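# Shelve floor cartons in the aisle's farthest shelf section

## Task

Pick up every carton lying on the aisle floor and set each one on a shelf of the final shelving section at the far end of the aisle (either side is fine). Each carton must rest directly on the shelf board, not on another carton, sit level, and not overhang the shelf edge. The robot must not fall over or be left tilted, or the task fails.

## Robot and tools

ROBOT. TidyBot++: a single arm (seven joints plus a two-finger gripper) on a holonomic base 0.54 m long, 0.50 m wide, 0.38 m tall. The shoulder sits 0.12 m ahead of base centre, 0.68 m up. Arm segments: upper arm 0.42 m, forearm 0.31 m, wrist to hand point 0.31 m. It starts folded, hand pointing down, reaching at most 0.08 m past the base front. Cameras: base_camera (fixed on the base, 644x364) and wrist_camera (fisheye on the hand, 644x476, looks along the hand).

FRAMES. Base frame: origin on the floor below base centre, x forward, y left, z up, metres. hand_pose, hand_target and "target" use it; the hand point is the middle of the closed finger pads, hand z axis along the fingers, fingers open and close along hand y. Odometry frame = base frame at scene start; base_odometry (x, y, heading in rad, left positive, -3.142 to 3.142) counts wheel turns only, so slip shows as travel and drift builds up. base_tilt is in degrees, forward/right positive.

move. One action per call, built from "base", "joints", "target" (any mix), plus optional "speeds" and "min_time_s"; "cameras" (["base_camera"], ["wrist_camera"], ["all"] or []) and "blocking" are not part of the action. With no action it just reports state and images.
- base: an object of relative offsets from where the base is, along its axes at command start: translate_m (forward +, -2 to 2 m), strafe_m (left +, -2 to 2 m), rotate_rad (counter-clockwise from above +, -6.3 to 6.3). Combined translate/strafe drive a straight line; a base move times out after 14 s.
- joints: absolute angles by name: joint_1_rad (any angle; positive turns the arm clockwise from above, opposite to heading), joint_2_rad shoulder (-2.249 to 2.249, 0 = upper arm vertical, + leans forward), joint_3_rad (any), joint_4_rad elbow (-2.579 to 2.579; with joint_3 at 3.14, negative bends forward), joint_5_rad (any), joint_6_rad wrist (-2.099 to 2.099), joint_7_rad (any; 1.57 with hand down puts fingers opening left/right), gripper_pos 0 open to 1 closed (pad gap about 85 x (1 - gripper_pos) mm). Any-angle joints go the short way; send under-half-turn steps for more.
- target: one list of seven numbers [x, y, z, qw, qx, qy, qz], an absolute hand pose in the base frame, metres. Alongside it, "joints" may carry only gripper_pos.
- speeds: per-action caps: translate_m/strafe_m 0.05 to 0.5 m/s (put a combined drive's speed under one key), rotate_rad 0.1 to 1.57 rad/s, gripper_pos 0.234 to 0.993 per s. min_time_s 0.1 to 8 s sets a floor on each arm motion's duration.
- blocking false returns in about half a second while motion continues; a later move overrides only what it names.

wait {seconds 0 to 10}: lets time pass, returns early once motions settle. stop: brakes all your motions; braked parts hold and may keep pressing. zoom_image {camera, region [x0,y0,x1,y1] pixels, max 504 each side}: enlarges the latest image. finished_scene {scene}: ends the scene; call nothing after it in that reply.

RESULTS. base_status, joint_status, hand_status give done, moving, off_target (resting away from target, maybe still pushing), contact_stop or time_out (unrequested stops: target dropped, and later calls in that reply are skipped), not_followed (withheld; "joint command not followed" with "cause:" for self-collision, "pose unreachable" for targets), torque_fault, limit_stop_at_motor_heat. Base "done" means the wheels turned enough, even if blocked or slipping. on_its_own lists unrequested behaviour. motor_effort is percent of max torque, peak in brackets. Gripper off_target means an object stopped the fingers, now locked in a firm squeeze. ARM HIT flags a hard hit on the base or arm. MOTOR HOT warns of heating; at 75 °C an over-temperature stop lets the arm sink for 30 to 60 s, then resend targets.

PRACTICE. After a target settles, correct by adding (wanted - read hand_pose) to the last target; to hold still, resend hand_target, not hand_pose. For joints, resend last command + (wanted - read). Loads make the arm sag. When a carried carton touches a shelf, hand_pose stops dropping though commands go lower; watch effort and cameras. hand_pose may be 1 to 2 cm off; trust images. A raised straight-down hand reaches about 0.94 m high, only near the base. Targets low, close and forward-pointing often miss or drive the arm into the base; nothing prevents arm-base contact.

AVOID. Cartons are empty and crush easily: close just past first touch, slowly. Don't drive or rotate while the arm is snagged above about 0.6 m, push or pull sideways on a raised hand, or swing a stretched arm sideways: the robot can tip. Backing away or retracting the arm rights a lean. Don't ram fixed objects, drop cartons, release moving ones, or let things fall far. Torque sensor limits (104.5 N m joints 1 to 4, 51.3 N m joints 5 to 7) trigger a 10 s arm stop. Loose objects may be nudged occasionally.

Each tool is called after "Call:" by a JSON object that holds its "fn" and its "kwargs", one argument or row to a line.

## Session

Call:
{"fn": "move", "kwargs": {

}}

Scene clock: 0.00 s.
base_odometry: x=+0.000 y=+0.000 heading=+0.000
base_tilt: forward=-0.3 right=+0.1
base_status: not commanded
joint_positions: joint_1_rad=+0.001 joint_2_rad=-0.350 joint_3_rad=+3.142 joint_4_rad=-2.534 joint_5_rad=+0.034 joint_6_rad=-0.896 joint_7_rad=+1.597 gripper_pos=+0.000
joint_status: not commanded
motor_effort: joint_1_rad=-1 joint_2_rad=-2 joint_3_rad=+0 joint_4_rad=+12 joint_5_rad=+1 joint_6_rad=+1 joint_7_rad=+0
hand_pose: x=+0.2510 y=-0.0071 z=+0.5856 quat_wxyz=(+0.014, +0.999, +0.022, +0.030) (m; base frame)
hand_target: x=+0.2510 y=-0.0071 z=+0.5855 quat_wxyz=(+0.014, +0.999, +0.022, +0.030) (m; base frame)
hand_status: not commanded
pictures: base_camera, wrist_camera

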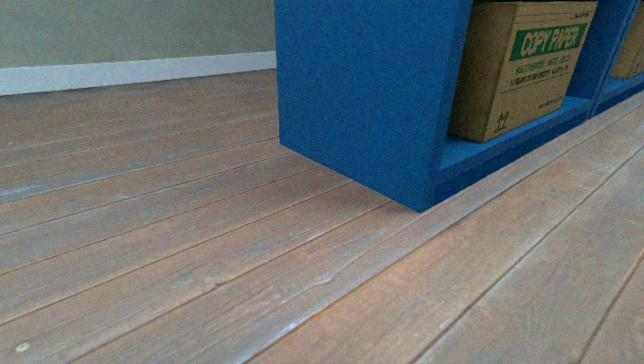

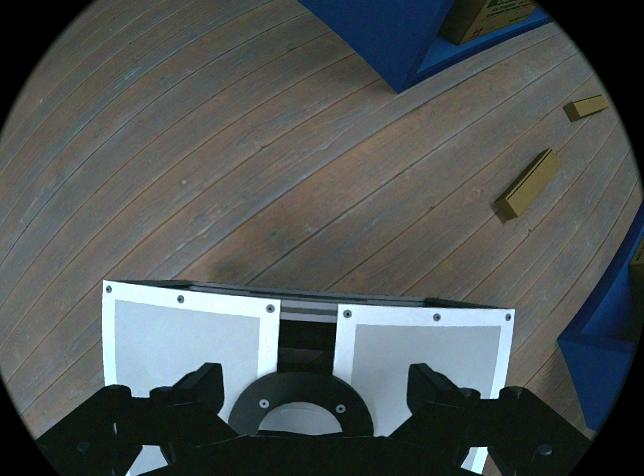

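Call:
{"fn": "move", "kwargs": {
  "base": {"rotate_rad": -0.8},
  "speeds": {"rotate_rad": 0.6},
  "cameras": ["all"]
}}

Scene clock: 6.17 s.
move: done
base_odometry: x=+0.000 y=+0.000 heading=-0.800
base_tilt: forward=-0.3 right=+0.1
base_status: done
joint_positions: joint_1_rad=+0.001 joint_2_rad=-0.350 joint_3_rad=+3.142 joint_4_rad=-2.534 joint_5_rad=+0.034 joint_6_rad=-0.896 joint_7_rad=+1.597 gripper_pos=+0.000
joint_status: not commanded
motor_effort: joint_1_rad=+0(2) joint_2_rad=-1(3) joint_3_rad=+0(1) joint_4_rad=+11(12) joint_5_rad=+1(2) joint_6_rad=+1(1) joint_7_rad=+1(1)
hand_pose: x=+0.2510 y=-0.0071 z=+0.5856 quat_wxyz=(+0.014, +0.999, +0.022, +0.030)
hand_target: x=+0.2510 y=-0.0071 z=+0.5855 quat_wxyz=(+0.014, +0.999, +0.022, +0.030)
hand_status: not commanded
pictures: base_camera, wrist_camera

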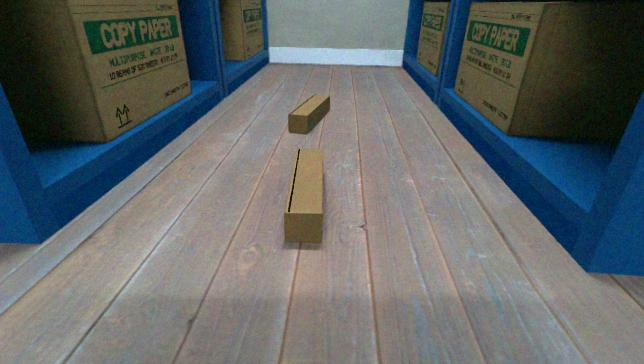

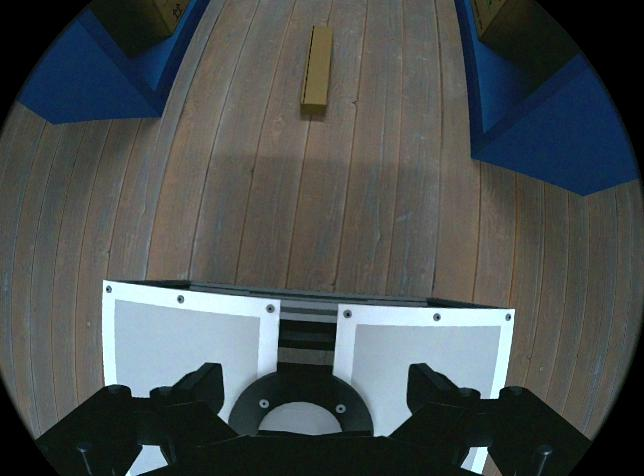

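Call:
{"fn": "move", "kwargs": {
  "joints": {"joint_6_rad": 0.45},
  "min_time_s": 2,
  "cameras": ["all"]
}}

Scene clock: 17.60 s.
move: done
base_odometry: x=+0.000 y=+0.000 heading=-0.800
base_tilt: forward=-0.3 right=+0.0
base_status: not commanded
joint_positions: joint_1_rad=+0.001 joint_2_rad=-0.350 joint_3_rad=+3.142 joint_4_rad=-2.534 joint_5_rad=+0.034 joint_6_rad=+0.363 joint_7_rad=+1.597 gripper_pos=+0.000
joint_status: all done
motor_effort: joint_1_rad=-1(1) joint_2_rad=-6(7) joint_3_rad=+1(1) joint_4_rad=+16(16) joint_5_rad=+1(2) joint_6_rad=+9(9) joint_7_rad=+0(1)
hand_pose: x=+0.5335 y=+0.0044 z=+0.8191 quat_wxyz=(+0.013, +0.789, +0.026, +0.613)
hand_target: x=+0.5390 y=+0.0053 z=+0.8455 quat_wxyz=(+0.013, +0.762, +0.026, +0.647)
hand_status: not commanded
pictures: base_camera, wrist_camera
wrist_camera: T_world_to_cam=[[0.02742, -0.99884, 0.03955, -0.04167], [-0.24781, -0.04513, -0.96776, 0.9808], [0.96842, 0.01674, -0.24876, -0.17934]] pos_world=[0.41788, 0.00564, 0.90621]

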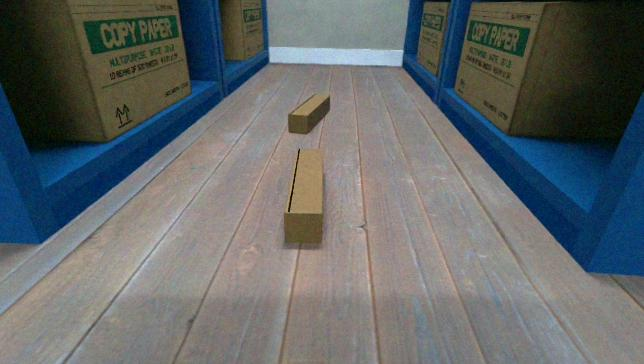

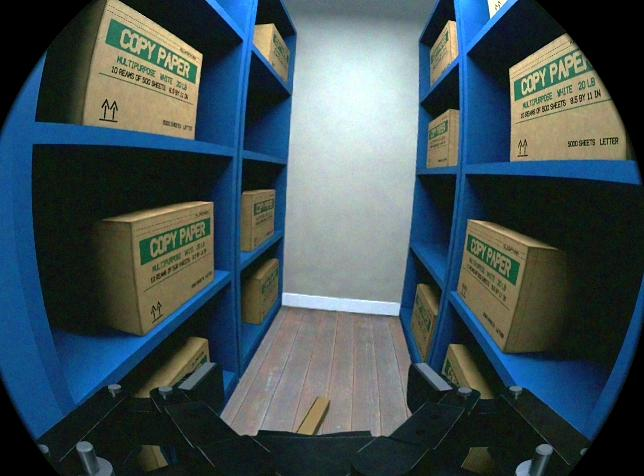

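Call:
{"fn": "zoom_image", "kwargs": {
  "camera": "wrist_camera",
  "region": [220, 20, 480, 380]
}}

Scaled by 1.400.

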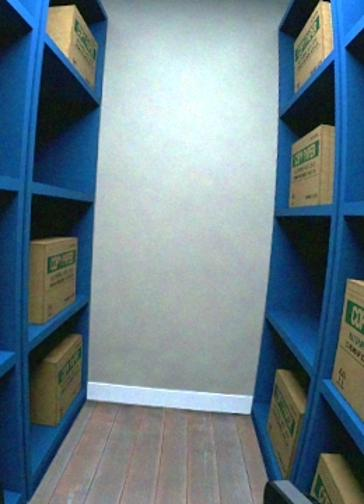

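Call:
{"fn": "move", "kwargs": {
  "base": {"rotate_rad": -0.097},
  "speeds": {"rotate_rad": 0.3},
  "cameras": ["all"]
}}

Call:
{"fn": "zoom_image", "kwargs": {
  "camera": "base_camera",
  "region": [200, 40, 480, 260]
}}

Call:
{"fn": "zoom_image", "kwargs": {
  "camera": "wrist_camera",
  "region": [200, 20, 460, 380]
}}

Scene clock: 44.57 s.
move: done
base_odometry: x=+0.000 y=+0.000 heading=-0.896
base_tilt: forward=-0.3 right=+0.1
base_status: done
joint_positions: joint_1_rad=+0.001 joint_2_rad=-0.350 joint_3_rad=+3.142 joint_4_rad=-2.534 joint_5_rad=+0.034 joint_6_rad=+0.364 joint_7_rad=+1.597 gripper_pos=+0.000
joint_status: not commanded
motor_effort: joint_1_rad=-1(2) joint_2_rad=-6(7) joint_3_rad=+1(2) joint_4_rad=+15(16) joint_5_rad=+1(2) joint_6_rad=+9(9) joint_7_rad=+0(1)
hand_pose: x=+0.5335 y=+0.0044 z=+0.8193 quat_wxyz=(+0.013, +0.789, +0.026, +0.613)
hand_target: x=+0.5390 y=+0.0053 z=+0.8455 quat_wxyz=(+0.013, +0.762, +0.026, +0.647)
hand_status: not commanded
pictures: base_camera, wrist_camera
wrist_camera: T_world_to_cam=[[0.0273, -0.99884, 0.03959, -0.04166], [-0.24723, -0.04513, -0.96791, 0.98079], [0.96857, 0.01664, -0.24818, -0.17991]] pos_world=[0.41788, 0.00564, 0.90631]

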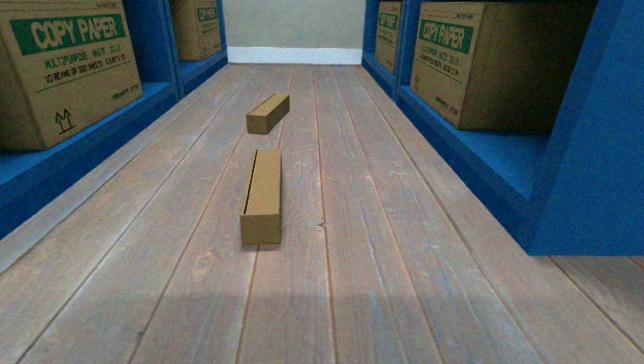

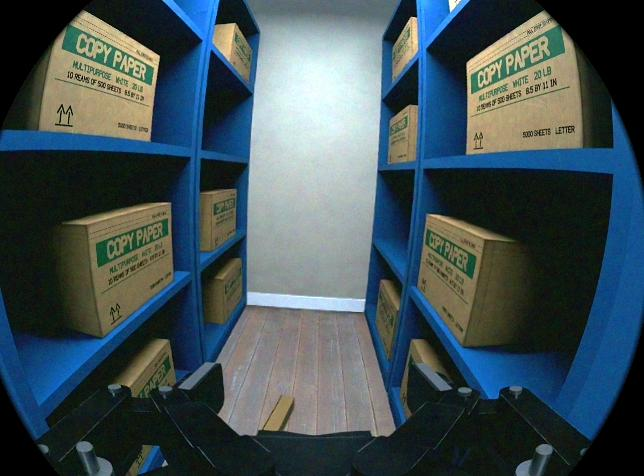

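Scaled by 1.800.

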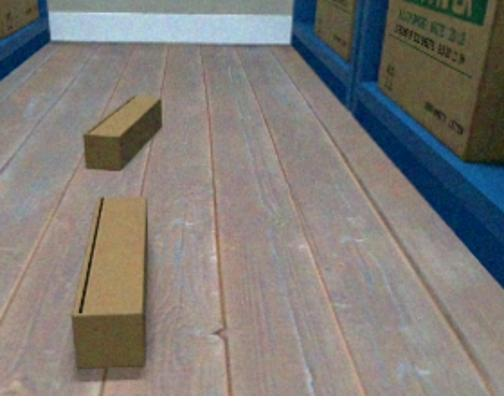

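Scaled by 1.400.

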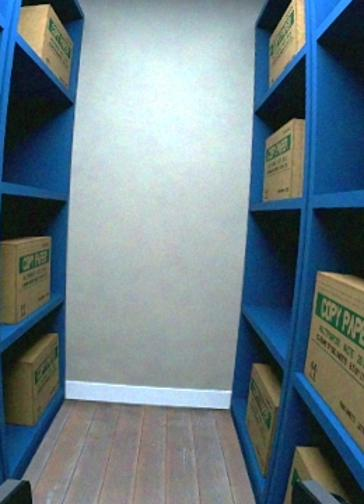

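Call:
{"fn": "move", "kwargs": {
  "base": {"rotate_rad": 0.012, "strafe_m": 0.055, "translate_m": 0.2},
  "speeds": {"translate_m": 0.2},
  "joints": {"joint_6_rad": -0.5, "joint_5_rad": 0.0, "joint_7_rad": 1.57},
  "min_time_s": 2,
  "cameras": ["all"]
}}

Call:
{"fn": "zoom_image", "kwargs": {
  "camera": "wrist_camera",
  "region": [220, 40, 400, 240]
}}

Call:
{"fn": "zoom_image", "kwargs": {
  "camera": "base_camera",
  "region": [150, 40, 430, 364]
}}

Scene clock: 68.47 s.
move: done
base_odometry: x=+0.168 y=-0.122 heading=-0.885
base_tilt: forward=-0.3 right=+0.0
base_status: done
joint_positions: joint_1_rad=+0.001 joint_2_rad=-0.350 joint_3_rad=+3.142 joint_4_rad=-2.534 joint_5_rad=+0.034 joint_6_rad=-0.426 joint_7_rad=+1.597 gripper_pos=+0.000
joint_status: all done
motor_effort: joint_1_rad=-1(2) joint_2_rad=-4(7) joint_3_rad=+1(1) joint_4_rad=+14(17) joint_5_rad=+1(3) joint_6_rad=+5(10) joint_7_rad=+0(2)
hand_pose: x=+0.3898 y=-0.0035 z=+0.6280 quat_wxyz=(+0.014, +0.964, +0.025, +0.263)
hand_target: x=+0.3694 y=+0.0010 z=+0.6169 quat_wxyz=(+0.000, +0.974, -0.001, +0.227)
hand_status: not commanded
pictures: base_camera, wrist_camera
wrist_camera: T_world_to_cam=[[0.03306, -0.99902, 0.02942, -0.03392], [-0.86171, -0.0434, -0.50554, 0.70891], [0.50632, -0.00864, -0.8623, 0.47771]] pos_world=[0.37012, 0.00101, 0.77131]

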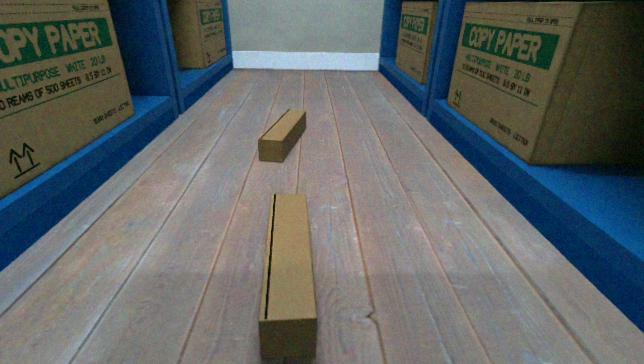

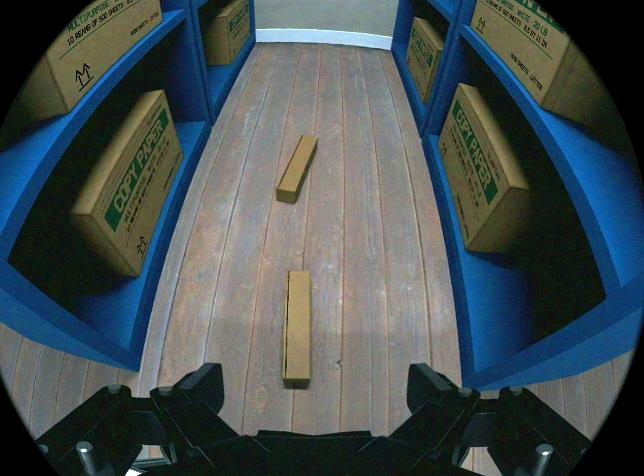

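Scaled by 2.520.

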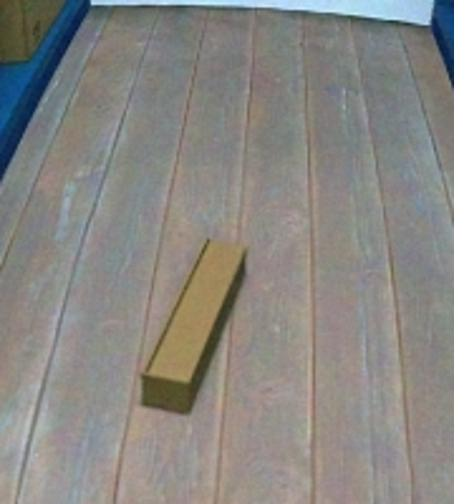

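Scaled by 1.556.

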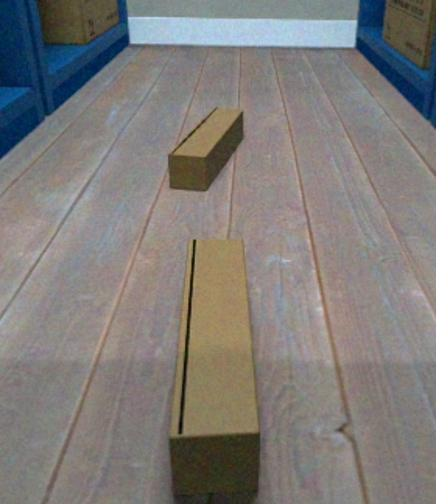

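Call:
{"fn": "move", "kwargs": {
  "joints": {"joint_1_rad": -0.06, "joint_2_rad": 1.36, "joint_3_rad": 3.142, "joint_4_rad": -2.045, "joint_5_rad": -0.05, "joint_6_rad": 0.787, "joint_7_rad": 1.52},
  "min_time_s": 4,
  "cameras": ["wrist_camera"]
}}

Scene clock: 83.17 s.
move: done
base_odometry: x=+0.168 y=-0.122 heading=-0.885
base_tilt: forward=-0.3 right=+0.0
base_status: not commanded
joint_positions: joint_1_rad=-0.037 joint_2_rad=+1.320 joint_3_rad=+3.142 joint_4_rad=-2.063 joint_5_rad=+0.017 joint_6_rad=+0.709 joint_7_rad=+1.591 gripper_pos=+0.000
joint_status: all done
motor_effort: joint_1_rad=-1(2) joint_2_rad=-30(33) joint_3_rad=-1(2) joint_4_rad=-1(14) joint_5_rad=+1(2) joint_6_rad=+5(5) joint_7_rad=+0(2)
hand_pose: x=+0.5912 y=+0.0219 z=+0.2031 quat_wxyz=(-0.005, +0.972, +0.035, +0.232)
hand_target: x=+0.6037 y=+0.0192 z=+0.1968 quat_wxyz=(-0.002, +0.966, -0.017, +0.259)
hand_status: not commanded
wrist_camera: T_world_to_cam=[[0.06304, -0.998, -0.00532, -0.01336], [-0.89155, -0.05392, -0.4497, 0.67529], [0.44851, 0.03309, -0.89316, 0.04908]] pos_world=[0.58089, 0.02145, 0.34745]

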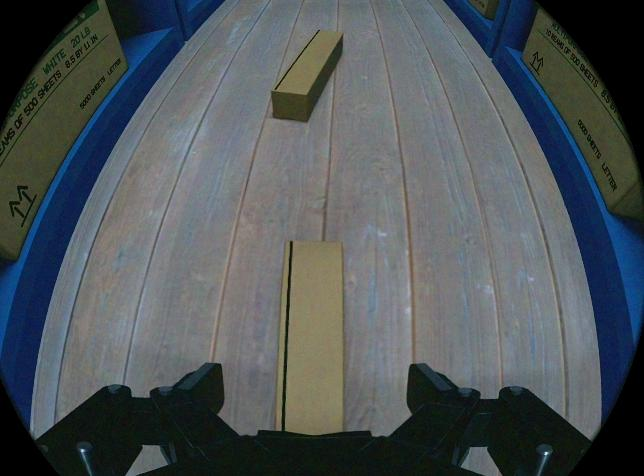

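Call:
{"fn": "move", "kwargs": {
  "joints": {"joint_1_rad": -0.06, "joint_2_rad": 1.625, "joint_4_rad": -1.787, "joint_6_rad": 0.815},
  "min_time_s": 2,
  "cameras": ["wrist_camera"]
}}

Scene clock: 90.70 s.
move: done
base_odometry: x=+0.168 y=-0.122 heading=-0.885
base_tilt: forward=-0.3 right=+0.1
base_status: not commanded
joint_positions: joint_1_rad=-0.037 joint_2_rad=+1.581 joint_3_rad=+3.142 joint_4_rad=-1.803 joint_5_rad=+0.017 joint_6_rad=+0.738 joint_7_rad=+1.591 gripper_pos=+0.000
joint_status: all done
motor_effort: joint_1_rad=+0(2) joint_2_rad=-31(33) joint_3_rad=-1(2) joint_4_rad=-2(3) joint_5_rad=+1(2) joint_6_rad=+4(5) joint_7_rad=+0(1)
hand_pose: x=+0.6118 y=+0.0228 z=+0.0986 quat_wxyz=(-0.006, +0.969, +0.035, +0.245)
hand_target: x=+0.6159 y=+0.0196 z=+0.0899 quat_wxyz=(-0.002, +0.963, -0.017, +0.269)
hand_status: not commanded
wrist_camera: T_world_to_cam=[[0.06319, -0.99799, -0.00503, -0.01452], [-0.87861, -0.05324, -0.47457, 0.64137], [0.47335, 0.03441, -0.8802, -0.06995]] pos_world=[0.59754, 0.02206, 0.24273]

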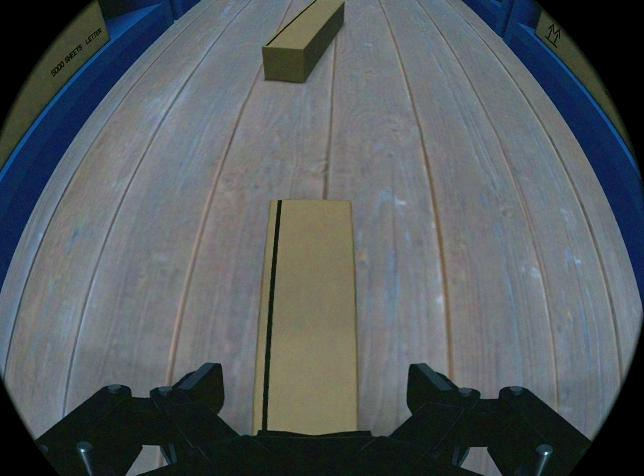

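Call:
{"fn": "move", "kwargs": {
  "joints": {"joint_2_rad": 1.765, "joint_4_rad": -1.631, "joint_6_rad": 0.8},
  "min_time_s": 2.5,
  "cameras": ["all"]
}}

Scene clock: 97.20 s.
move: done
base_odometry: x=+0.168 y=-0.122 heading=-0.885
base_tilt: forward=-0.2 right=+0.1
base_status: not commanded
joint_positions: joint_1_rad=-0.037 joint_2_rad=+1.717 joint_3_rad=+3.142 joint_4_rad=-1.649 joint_5_rad=+0.017 joint_6_rad=+0.738 joint_7_rad=+1.591 gripper_pos=+0.000
joint_status: all done
motor_effort: joint_1_rad=-1(2) joint_2_rad=-31(33) joint_3_rad=-2(2) joint_4_rad=-1(3) joint_5_rad=+1(2) joint_6_rad=+4(5) joint_7_rad=+1(1)
hand_pose: x=+0.6177 y=+0.0230 z=+0.0427 quat_wxyz=(-0.006, +0.967, +0.035, +0.254)
hand_target: x=+0.6137 y=+0.0197 z=+0.0303 quat_wxyz=(-0.002, +0.963, -0.017, +0.270)
hand_status: not commanded
pictures: base_camera, wrist_camera
wrist_camera: T_world_to_cam=[[0.0634, -0.99798, -0.00451, -0.01513], [-0.86991, -0.05305, -0.49036, 0.61517], [0.48912, 0.03501, -0.87151, -0.13203]] pos_world=[0.60068, 0.02216, 0.18652]

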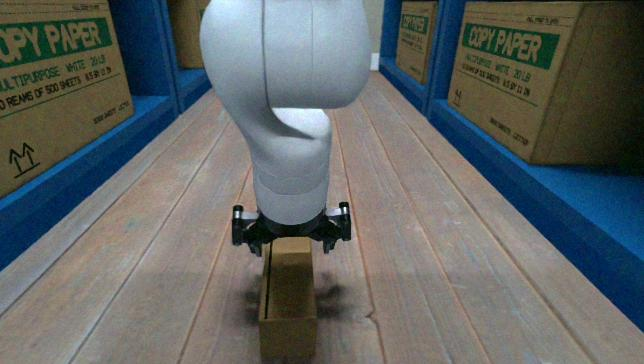

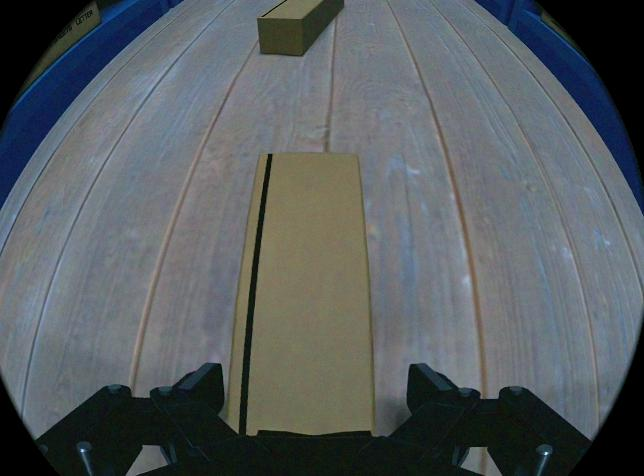

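Call:
{"fn": "move", "kwargs": {
  "base": {"strafe_m": 0.006},
  "speeds": {"strafe_m": 0.05},
  "cameras": ["wrist_camera"]
}}

Call:
{"fn": "zoom_image", "kwargs": {
  "camera": "wrist_camera",
  "region": [180, 300, 450, 470]
}}

Scene clock: 100.63 s.
move: done
base_odometry: x=+0.173 y=-0.118 heading=-0.885
base_tilt: forward=-0.2 right=+0.0
base_status: done
joint_positions: joint_1_rad=-0.044 joint_2_rad=+1.718 joint_3_rad=+3.142 joint_4_rad=-1.648 joint_5_rad=+0.015 joint_6_rad=+0.738 joint_7_rad=+1.591 gripper_pos=+0.000
joint_status: not commanded
motor_effort: joint_1_rad=-1(4) joint_2_rad=-31(32) joint_3_rad=-1(3) joint_4_rad=-1(2) joint_5_rad=+1(2) joint_6_rad=+5(5) joint_7_rad=+0(1)
hand_pose: x=+0.6177 y=+0.0263 z=+0.0427 quat_wxyz=(-0.006, +0.966, +0.038, +0.254)
hand_target: x=+0.6137 y=+0.0197 z=+0.0303 quat_wxyz=(-0.002, +0.963, -0.017, +0.270)
hand_status: not commanded
wrist_camera: T_world_to_cam=[[0.06898, -0.99761, -0.00411, -0.01529], [-0.86936, -0.05809, -0.49076, 0.61526], [0.48934, 0.03743, -0.87129, -0.13252]] pos_world=[0.60078, 0.02545, 0.18642]

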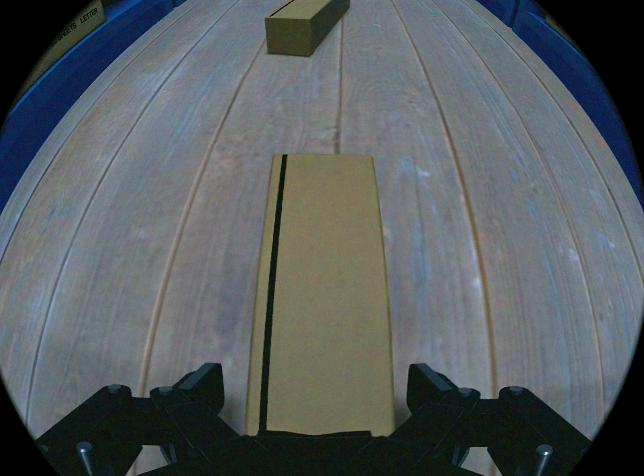

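Scaled by 1.867.

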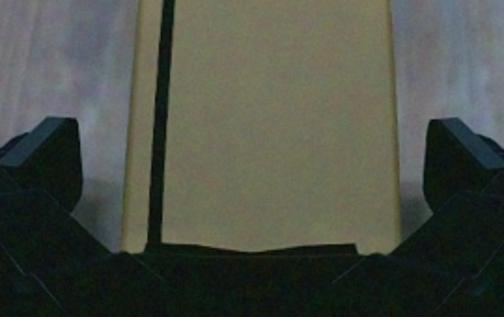

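Call:
{"fn": "move", "kwargs": {
  "joints": {"gripper_pos": 0.25},
  "speeds": {"gripper_pos": 0.234},
  "cameras": ["wrist_camera"]
}}

Call:
{"fn": "zoom_image", "kwargs": {
  "camera": "wrist_camera",
  "region": [180, 300, 450, 470]
}}

Scene clock: 103.57 s.
move: done
base_odometry: x=+0.173 y=-0.118 heading=-0.885
base_tilt: forward=-0.3 right=+0.0
base_status: not commanded
joint_positions: joint_1_rad=-0.044 joint_2_rad=+1.718 joint_3_rad=+3.142 joint_4_rad=-1.648 joint_5_rad=+0.015 joint_6_rad=+0.738 joint_7_rad=+1.591 gripper_pos=+0.252
joint_status: all done
motor_effort: joint_1_rad=-1(1) joint_2_rad=-32(32) joint_3_rad=-1(2) joint_4_rad=-1(2) joint_5_rad=+1(1) joint_6_rad=+5(5) joint_7_rad=+0(1)
hand_pose: x=+0.6177 y=+0.0263 z=+0.0427 quat_wxyz=(-0.006, +0.966, +0.038, +0.254)
hand_target: x=+0.6137 y=+0.0197 z=+0.0303 quat_wxyz=(-0.002, +0.963, -0.017, +0.270)
hand_status: not commanded
wrist_camera: T_world_to_cam=[[0.06907, -0.9976, -0.00406, -0.01535], [-0.86935, -0.05819, -0.49076, 0.61526], [0.48934, 0.03743, -0.87129, -0.13252]] pos_world=[0.60078, 0.02545, 0.18642]

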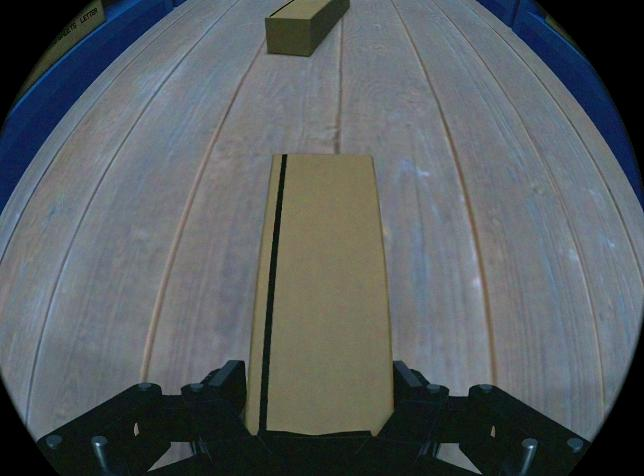

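Scaled by 1.867.

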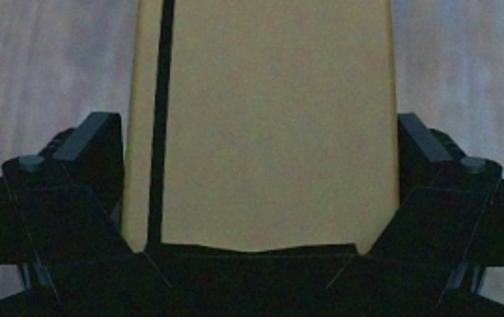

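Call:
{"fn": "move", "kwargs": {
  "joints": {"gripper_pos": 0.275},
  "speeds": {"gripper_pos": 0.234},
  "cameras": ["wrist_camera"]
}}

Call:
{"fn": "zoom_image", "kwargs": {
  "camera": "wrist_camera",
  "region": [180, 300, 450, 470]
}}

Scene clock: 107.37 s.
move: done
base_odometry: x=+0.173 y=-0.118 heading=-0.885
base_tilt: forward=-0.3 right=+0.0
base_status: not commanded
joint_positions: joint_1_rad=-0.044 joint_2_rad=+1.718 joint_3_rad=+3.142 joint_4_rad=-1.648 joint_5_rad=+0.015 joint_6_rad=+0.738 joint_7_rad=+1.591 gripper_pos=+0.275
joint_status: all done
motor_effort: joint_1_rad=-1(1) joint_2_rad=-31(32) joint_3_rad=-1(2) joint_4_rad=-1(2) joint_5_rad=+1(1) joint_6_rad=+5(5) joint_7_rad=+1(1)
hand_pose: x=+0.6177 y=+0.0263 z=+0.0427 quat_wxyz=(-0.006, +0.966, +0.038, +0.254)
hand_target: x=+0.6137 y=+0.0197 z=+0.0303 quat_wxyz=(-0.002, +0.963, -0.017, +0.270)
hand_status: not commanded
wrist_camera: T_world_to_cam=[[0.06907, -0.9976, -0.00406, -0.01535], [-0.86935, -0.05819, -0.49076, 0.61526], [0.48934, 0.03743, -0.87129, -0.13252]] pos_world=[0.60078, 0.02545, 0.18642]

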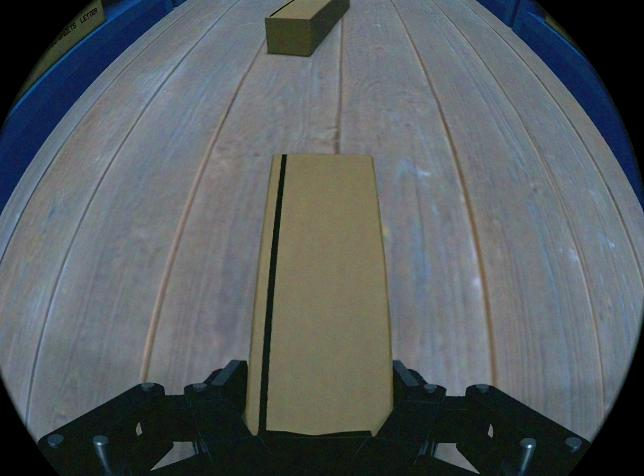

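Scaled by 1.867.

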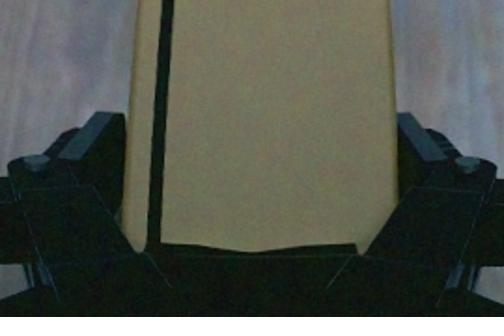

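Call:
{"fn": "move", "kwargs": {
  "joints": {"gripper_pos": 0.29},
  "speeds": {"gripper_pos": 0.234}
}}

Call:
{"fn": "move", "kwargs": {
  "joints": {"gripper_pos": 0.3},
  "speeds": {"gripper_pos": 0.234},
  "cameras": ["wrist_camera"]
}}

Call:
{"fn": "zoom_image", "kwargs": {
  "camera": "wrist_camera",
  "region": [180, 300, 450, 470]
}}

Scene clock: 109.17 s.
move: done
base_odometry: x=+0.173 y=-0.118 heading=-0.885
base_tilt: forward=-0.2 right=+0.0
base_status: not commanded
joint_positions: joint_1_rad=-0.044 joint_2_rad=+1.718 joint_3_rad=+3.142 joint_4_rad=-1.648 joint_5_rad=+0.015 joint_6_rad=+0.738 joint_7_rad=+1.591 gripper_pos=+0.291
joint_status: all done
motor_effort: joint_1_rad=-1(1) joint_2_rad=-31(32) joint_3_rad=-1(2) joint_4_rad=-2(2) joint_5_rad=+1(2) joint_6_rad=+5(5) joint_7_rad=+1(1)
hand_pose: x=+0.6177 y=+0.0263 z=+0.0427 quat_wxyz=(-0.006, +0.966, +0.038, +0.254)
hand_target: x=+0.6137 y=+0.0197 z=+0.0303 quat_wxyz=(-0.002, +0.963, -0.017, +0.270)
hand_status: not commanded
pictures: none

Scene clock: 109.80 s.
move: done
base_odometry: x=+0.173 y=-0.118 heading=-0.885
base_tilt: forward=-0.2 right=+0.0
base_status: not commanded
joint_positions: joint_1_rad=-0.044 joint_2_rad=+1.718 joint_3_rad=+3.142 joint_4_rad=-1.648 joint_5_rad=+0.015 joint_6_rad=+0.738 joint_7_rad=+1.591 gripper_pos=+0.299
joint_status: all done
motor_effort: joint_1_rad=-1(1) joint_2_rad=-30(32) joint_3_rad=-1(1) joint_4_rad=-1(2) joint_5_rad=+1(2) joint_6_rad=+5(5) joint_7_rad=+0(1)
hand_pose: x=+0.6177 y=+0.0263 z=+0.0427 quat_wxyz=(-0.006, +0.966, +0.038, +0.254)
hand_target: x=+0.6137 y=+0.0197 z=+0.0303 quat_wxyz=(-0.002, +0.963, -0.017, +0.270)
hand_status: not commanded
wrist_camera: T_world_to_cam=[[0.06907, -0.9976, -0.00406, -0.01535], [-0.86935, -0.05819, -0.49076, 0.61526], [0.48934, 0.03743, -0.87129, -0.13252]] pos_world=[0.60078, 0.02545, 0.18642]

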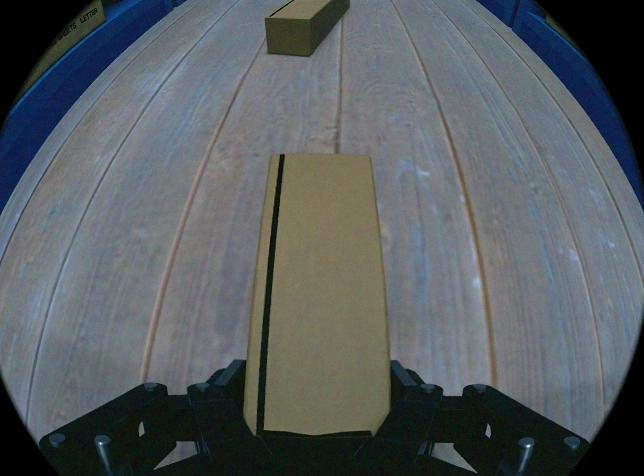

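Scaled by 1.867.

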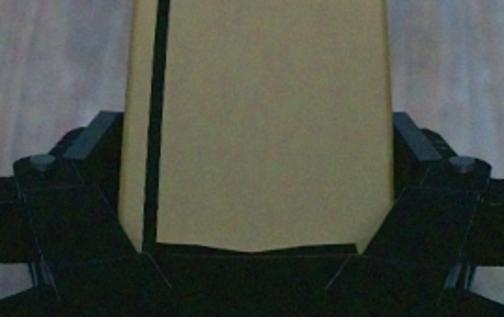

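Call:
{"fn": "move", "kwargs": {
  "joints": {"gripper_pos": 0.31},
  "speeds": {"gripper_pos": 0.234},
  "cameras": ["wrist_camera"]
}}

Call:
{"fn": "zoom_image", "kwargs": {
  "camera": "wrist_camera",
  "region": [180, 300, 450, 470]
}}

Call:
{"fn": "move", "kwargs": {
  "joints": {"gripper_pos": 0.32},
  "speeds": {"gripper_pos": 0.234},
  "cameras": ["wrist_camera"]
}}

Call:
{"fn": "zoom_image", "kwargs": {
  "camera": "wrist_camera",
  "region": [180, 300, 450, 470]
}}

Scene clock: 112.43 s.
move: done
base_odometry: x=+0.173 y=-0.118 heading=-0.885
base_tilt: forward=-0.2 right=+0.1
base_status: not commanded
joint_positions: joint_1_rad=-0.044 joint_2_rad=+1.718 joint_3_rad=+3.142 joint_4_rad=-1.648 joint_5_rad=+0.015 joint_6_rad=+0.738 joint_7_rad=+1.591 gripper_pos=+0.311
joint_status: all done
motor_effort: joint_1_rad=-1(1) joint_2_rad=-31(32) joint_3_rad=-1(2) joint_4_rad=-1(2) joint_5_rad=+1(2) joint_6_rad=+5(5) joint_7_rad=+1(1)
hand_pose: x=+0.6177 y=+0.0263 z=+0.0427 quat_wxyz=(-0.006, +0.966, +0.038, +0.254)
hand_target: x=+0.6137 y=+0.0197 z=+0.0303 quat_wxyz=(-0.002, +0.963, -0.017, +0.270)
hand_status: not commanded
wrist_camera: T_world_to_cam=[[0.06907, -0.9976, -0.00406, -0.01535], [-0.86935, -0.05819, -0.49076, 0.61526], [0.48934, 0.03743, -0.87129, -0.13252]] pos_world=[0.60078, 0.02545, 0.18642]

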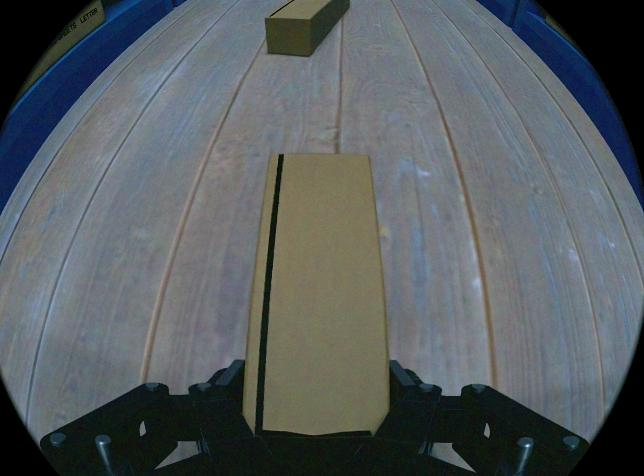

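Scaled by 1.867.

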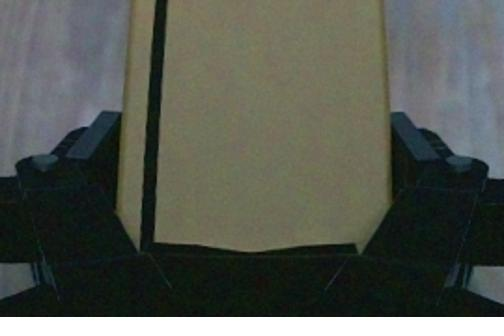

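Scene clock: 113.07 s.
move: done
base_odometry: x=+0.173 y=-0.118 heading=-0.885
base_tilt: forward=-0.3 right=+0.0
base_status: not commanded
joint_positions: joint_1_rad=-0.044 joint_2_rad=+1.718 joint_3_rad=+3.142 joint_4_rad=-1.648 joint_5_rad=+0.015 joint_6_rad=+0.738 joint_7_rad=+1.591 gripper_pos=+0.319
joint_status: all done
motor_effort: joint_1_rad=-1(1) joint_2_rad=-31(32) joint_3_rad=-1(2) joint_4_rad=-1(2) joint_5_rad=+1(1) joint_6_rad=+4(5) joint_7_rad=+1(1)
hand_pose: x=+0.6177 y=+0.0263 z=+0.0427 quat_wxyz=(-0.006, +0.966, +0.038, +0.254)
hand_target: x=+0.6137 y=+0.0197 z=+0.0303 quat_wxyz=(-0.002, +0.963, -0.017, +0.270)
hand_status: not commanded
wrist_camera: T_world_to_cam=[[0.06907, -0.9976, -0.00406, -0.01535], [-0.86935, -0.05819, -0.49076, 0.61526], [0.48934, 0.03743, -0.87129, -0.13252]] pos_world=[0.60078, 0.02545, 0.18642]

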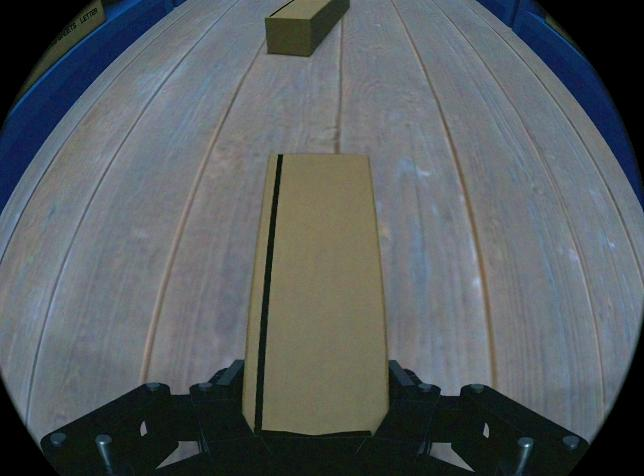

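Scaled by 1.867.

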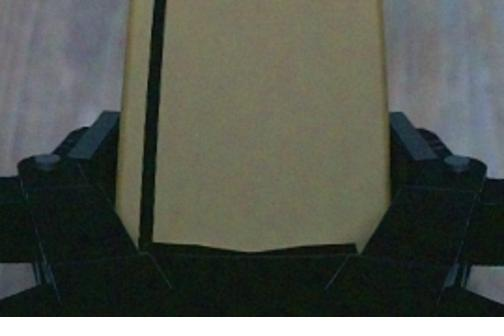

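Call:
{"fn": "move", "kwargs": {
  "joints": {"gripper_pos": 0.33},
  "speeds": {"gripper_pos": 0.234},
  "cameras": ["wrist_camera"]
}}

Call:
{"fn": "zoom_image", "kwargs": {
  "camera": "wrist_camera",
  "region": [180, 300, 450, 470]
}}

Scene clock: 115.03 s.
move: done
base_odometry: x=+0.173 y=-0.118 heading=-0.885
base_tilt: forward=-0.3 right=+0.1
base_status: not commanded
joint_positions: joint_1_rad=-0.044 joint_2_rad=+1.718 joint_3_rad=+3.142 joint_4_rad=-1.648 joint_5_rad=+0.015 joint_6_rad=+0.738 joint_7_rad=+1.591 gripper_pos=+0.330
joint_status: all done
motor_effort: joint_1_rad=-1(1) joint_2_rad=-30(32) joint_3_rad=-1(1) joint_4_rad=-1(2) joint_5_rad=+1(1) joint_6_rad=+3(5) joint_7_rad=+0(1)
hand_pose: x=+0.6177 y=+0.0263 z=+0.0426 quat_wxyz=(-0.006, +0.966, +0.038, +0.254)
hand_target: x=+0.6137 y=+0.0197 z=+0.0303 quat_wxyz=(-0.002, +0.963, -0.017, +0.270)
hand_status: not commanded
wrist_camera: T_world_to_cam=[[0.06898, -0.99761, -0.00411, -0.01528], [-0.86936, -0.05809, -0.49076, 0.61517], [0.48934, 0.03743, -0.87129, -0.13247]] pos_world=[0.60068, 0.02545, 0.18642]

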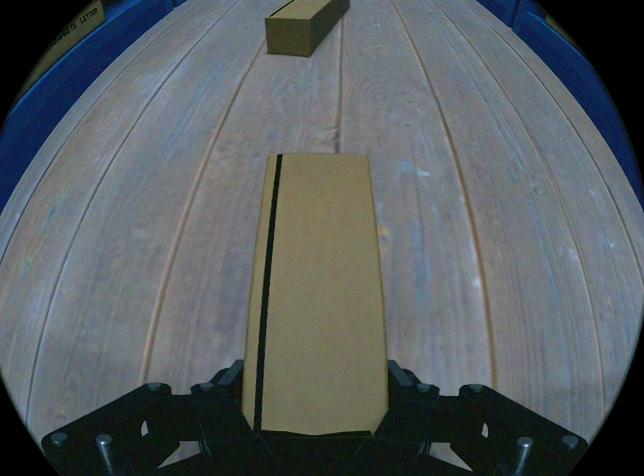

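Scaled by 1.867.

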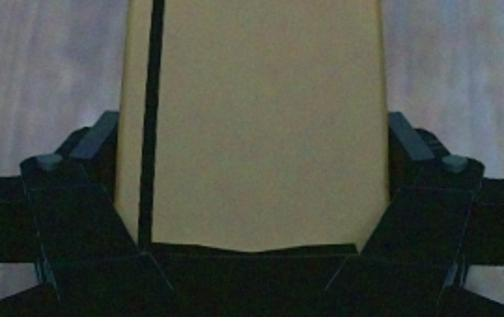

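Call:
{"fn": "move", "kwargs": {
  "joints": {"gripper_pos": 0.34},
  "speeds": {"gripper_pos": 0.234},
  "cameras": ["wrist_camera"]
}}

Call:
{"fn": "zoom_image", "kwargs": {
  "camera": "wrist_camera",
  "region": [180, 300, 450, 470]
}}

Scene clock: 118.50 s.
move: done
base_odometry: x=+0.173 y=-0.118 heading=-0.885
base_tilt: forward=-0.3 right=+0.0
base_status: not commanded
joint_positions: joint_1_rad=-0.044 joint_2_rad=+1.718 joint_3_rad=+3.142 joint_4_rad=-1.648 joint_5_rad=+0.015 joint_6_rad=+0.738 joint_7_rad=+1.591 gripper_pos=+0.337
joint_status: all done
motor_effort: joint_1_rad=-1(2) joint_2_rad=-29(30) joint_3_rad=-1(1) joint_4_rad=-1(1) joint_5_rad=+1(1) joint_6_rad=+3(4) joint_7_rad=+1(1)
hand_pose: x=+0.6178 y=+0.0263 z=+0.0427 quat_wxyz=(-0.006, +0.966, +0.038, +0.254)
hand_target: x=+0.6137 y=+0.0197 z=+0.0303 quat_wxyz=(-0.002, +0.963, -0.017, +0.270)
hand_status: not commanded
wrist_camera: T_world_to_cam=[[0.06899, -0.99761, -0.00409, -0.01529], [-0.86918, -0.05809, -0.49107, 0.61521], [0.48966, 0.03743, -0.87111, -0.13274]] pos_world=[0.60078, 0.02545, 0.18642]

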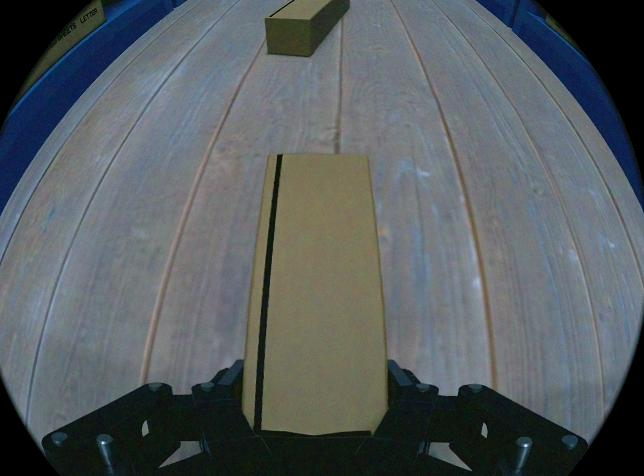

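Scaled by 1.867.

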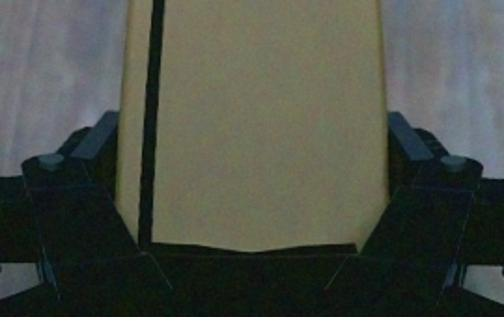

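Call:
{"fn": "move", "kwargs": {
  "joints": {"joint_2_rad": 1.625, "joint_4_rad": -1.787, "joint_6_rad": 0.815},
  "min_time_s": 3,
  "cameras": ["all"]
}}

Scene clock: 123.33 s.
move: done
base_odometry: x=+0.173 y=-0.118 heading=-0.885
base_tilt: forward=-0.3 right=+0.1
base_status: not commanded
joint_positions: joint_1_rad=-0.044 joint_2_rad=+1.685 joint_3_rad=+3.142 joint_4_rad=-1.769 joint_5_rad=+0.015 joint_6_rad=+0.754 joint_7_rad=+1.591 gripper_pos=+0.337
joint_status: all done
motor_effort: joint_1_rad=-1(2) joint_2_rad=-30(31) joint_3_rad=-1(2) joint_4_rad=-3(4) joint_5_rad=+1(2) joint_6_rad=+4(5) joint_7_rad=+1(1)
hand_pose: x=+0.5729 y=+0.0243 z=+0.0532 quat_wxyz=(-0.006, +0.975, +0.038, +0.219)
hand_target: x=+0.6159 y=+0.0196 z=+0.0899 quat_wxyz=(-0.002, +0.963, -0.017, +0.269)
hand_status: not commanded
pictures: base_camera, wrist_camera
wrist_camera: T_world_to_cam=[[0.06839, -0.99764, -0.00611, -0.01363], [-0.90239, -0.05925, -0.42684, 0.5968], [0.42547, 0.03471, -0.90431, -0.0629]] pos_world=[0.56624, 0.02395, 0.19777]

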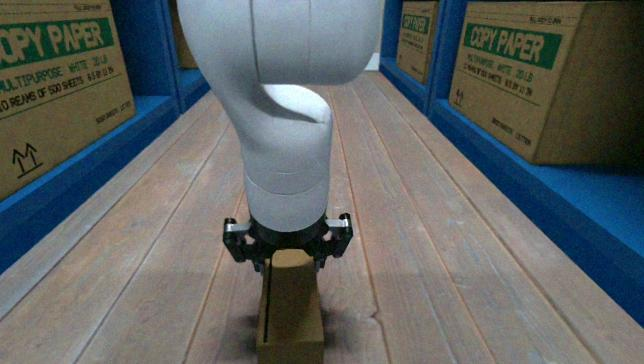

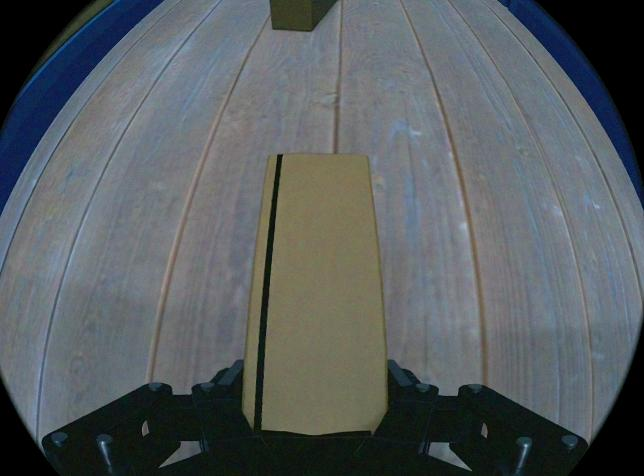

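Call:
{"fn": "move", "kwargs": {
  "joints": {"joint_2_rad": 1.197, "joint_4_rad": -2.24, "joint_6_rad": 0.9},
  "min_time_s": 3,
  "cameras": ["wrist_camera"]
}}

Scene clock: 137.80 s.
move: done
base_odometry: x=+0.173 y=-0.118 heading=-0.885
base_tilt: forward=-0.2 right=+0.0
base_status: not commanded
joint_positions: joint_1_rad=-0.044 joint_2_rad=+1.250 joint_3_rad=+3.142 joint_4_rad=-2.223 joint_5_rad=+0.015 joint_6_rad=+0.821 joint_7_rad=+1.591 gripper_pos=+0.337
joint_status: all done
motor_effort: joint_1_rad=-1(2) joint_2_rad=-29(32) joint_3_rad=-1(2) joint_4_rad=-3(4) joint_5_rad=+1(2) joint_6_rad=+5(5) joint_7_rad=+1(1)
hand_pose: x=+0.5616 y=+0.0241 z=+0.2425 quat_wxyz=(-0.007, +0.969, +0.037, +0.242)
hand_target: x=+0.5957 y=+0.0175 z=+0.2787 quat_wxyz=(-0.002, +0.954, -0.016, +0.298)
hand_status: not commanded
wrist_camera: T_world_to_cam=[[0.06807, -0.99766, -0.00602, -0.01189], [-0.88126, -0.05729, -0.46916, 0.66585], [0.46771, 0.03724, -0.88309, 0.08416]] pos_world=[0.54823, 0.02315, 0.38663]

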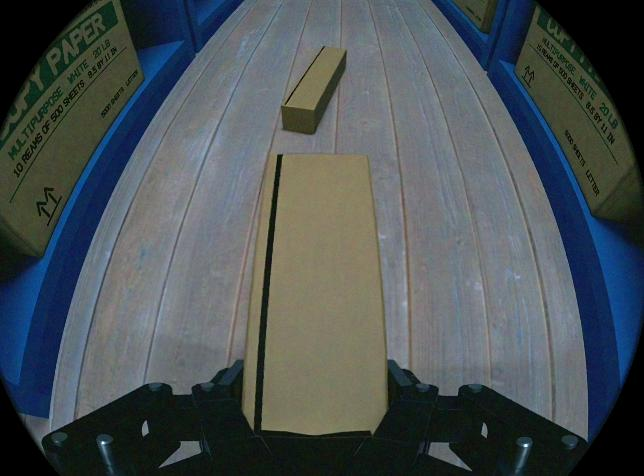

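Call:
{"fn": "move", "kwargs": {
  "base": {"translate_m": -0.2},
  "speeds": {"translate_m": 0.2},
  "joints": {"joint_2_rad": 0.11, "joint_4_rad": -2.52, "joint_6_rad": -0.02},
  "min_time_s": 4,
  "cameras": ["all"]
}}

Scene clock: 143.13 s.
move: done
base_odometry: x=+0.046 y=+0.037 heading=-0.885
base_tilt: forward=-0.3 right=+0.1
base_status: done
joint_positions: joint_1_rad=-0.045 joint_2_rad=+0.147 joint_3_rad=+3.142 joint_4_rad=-2.498 joint_5_rad=+0.013 joint_6_rad=+0.055 joint_7_rad=+1.590 gripper_pos=+0.337
joint_status: all done
motor_effort: joint_1_rad=-1(2) joint_2_rad=-15(31) joint_3_rad=+0(2) joint_4_rad=+9(9) joint_5_rad=+1(2) joint_6_rad=+5(7) joint_7_rad=+1(1)
hand_pose: x=+0.4927 y=+0.0180 z=+0.5562 quat_wxyz=(-0.002, +0.962, +0.037, +0.272)
hand_target: x=+0.4654 y=+0.0223 z=+0.5515 quat_wxyz=(-0.020, +0.970, -0.020, +0.243)
hand_status: not commanded
pictures: base_camera, wrist_camera
wrist_camera: T_world_to_cam=[[0.06538, -0.99785, 0.00519, -0.01619], [-0.85085, -0.05846, -0.52215, 0.76644], [0.52133, 0.02972, -0.85284, 0.3505]] pos_world=[0.47046, 0.01824, 0.6992]

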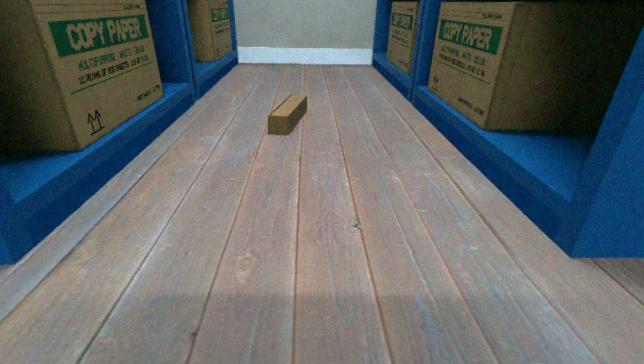

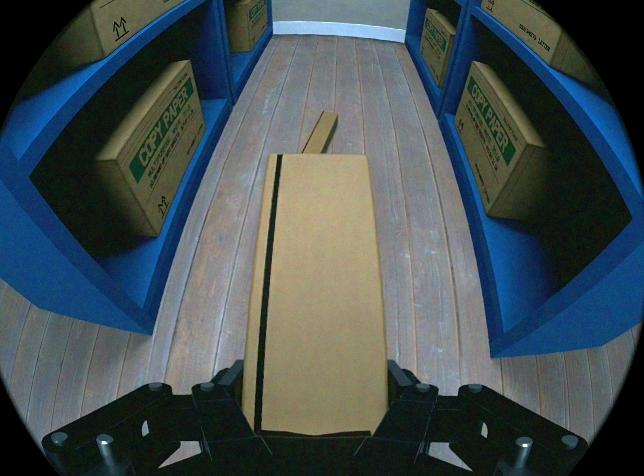

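Call:
{"fn": "move", "kwargs": {
  "joints": {"joint_1_rad": -1.6},
  "min_time_s": 4,
  "cameras": ["wrist_camera"]
}}

Scene clock: 148.30 s.
move: done
base_odometry: x=+0.046 y=+0.037 heading=-0.885
base_tilt: forward=-0.3 right=+0.0
base_status: not commanded
joint_positions: joint_1_rad=-1.579 joint_2_rad=+0.147 joint_3_rad=+3.142 joint_4_rad=-2.498 joint_5_rad=+0.013 joint_6_rad=+0.052 joint_7_rad=+1.590 gripper_pos=+0.337
joint_status: all done
motor_effort: joint_1_rad=-1(2) joint_2_rad=-15(16) joint_3_rad=+0(1) joint_4_rad=+9(9) joint_5_rad=+1(1) joint_6_rad=+5(6) joint_7_rad=+0(1)
hand_pose: x=+0.1147 y=+0.3735 z=+0.5558 quat_wxyz=(-0.189, +0.667, +0.694, +0.194)
hand_target: x=+0.1074 y=+0.3469 z=+0.5515 quat_wxyz=(-0.183, +0.710, +0.661, +0.160)
hand_status: not commanded
wrist_camera: T_world_to_cam=[[0.99957, 0.02872, 0.00516, -0.12739], [0.02721, -0.85368, -0.52008, 0.66051], [-0.01053, 0.52, -0.8541, 0.41532]] pos_world=[0.11374, 0.35155, 0.6989]

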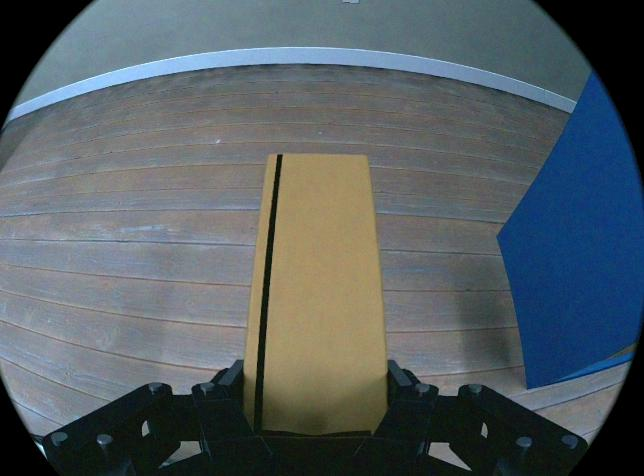

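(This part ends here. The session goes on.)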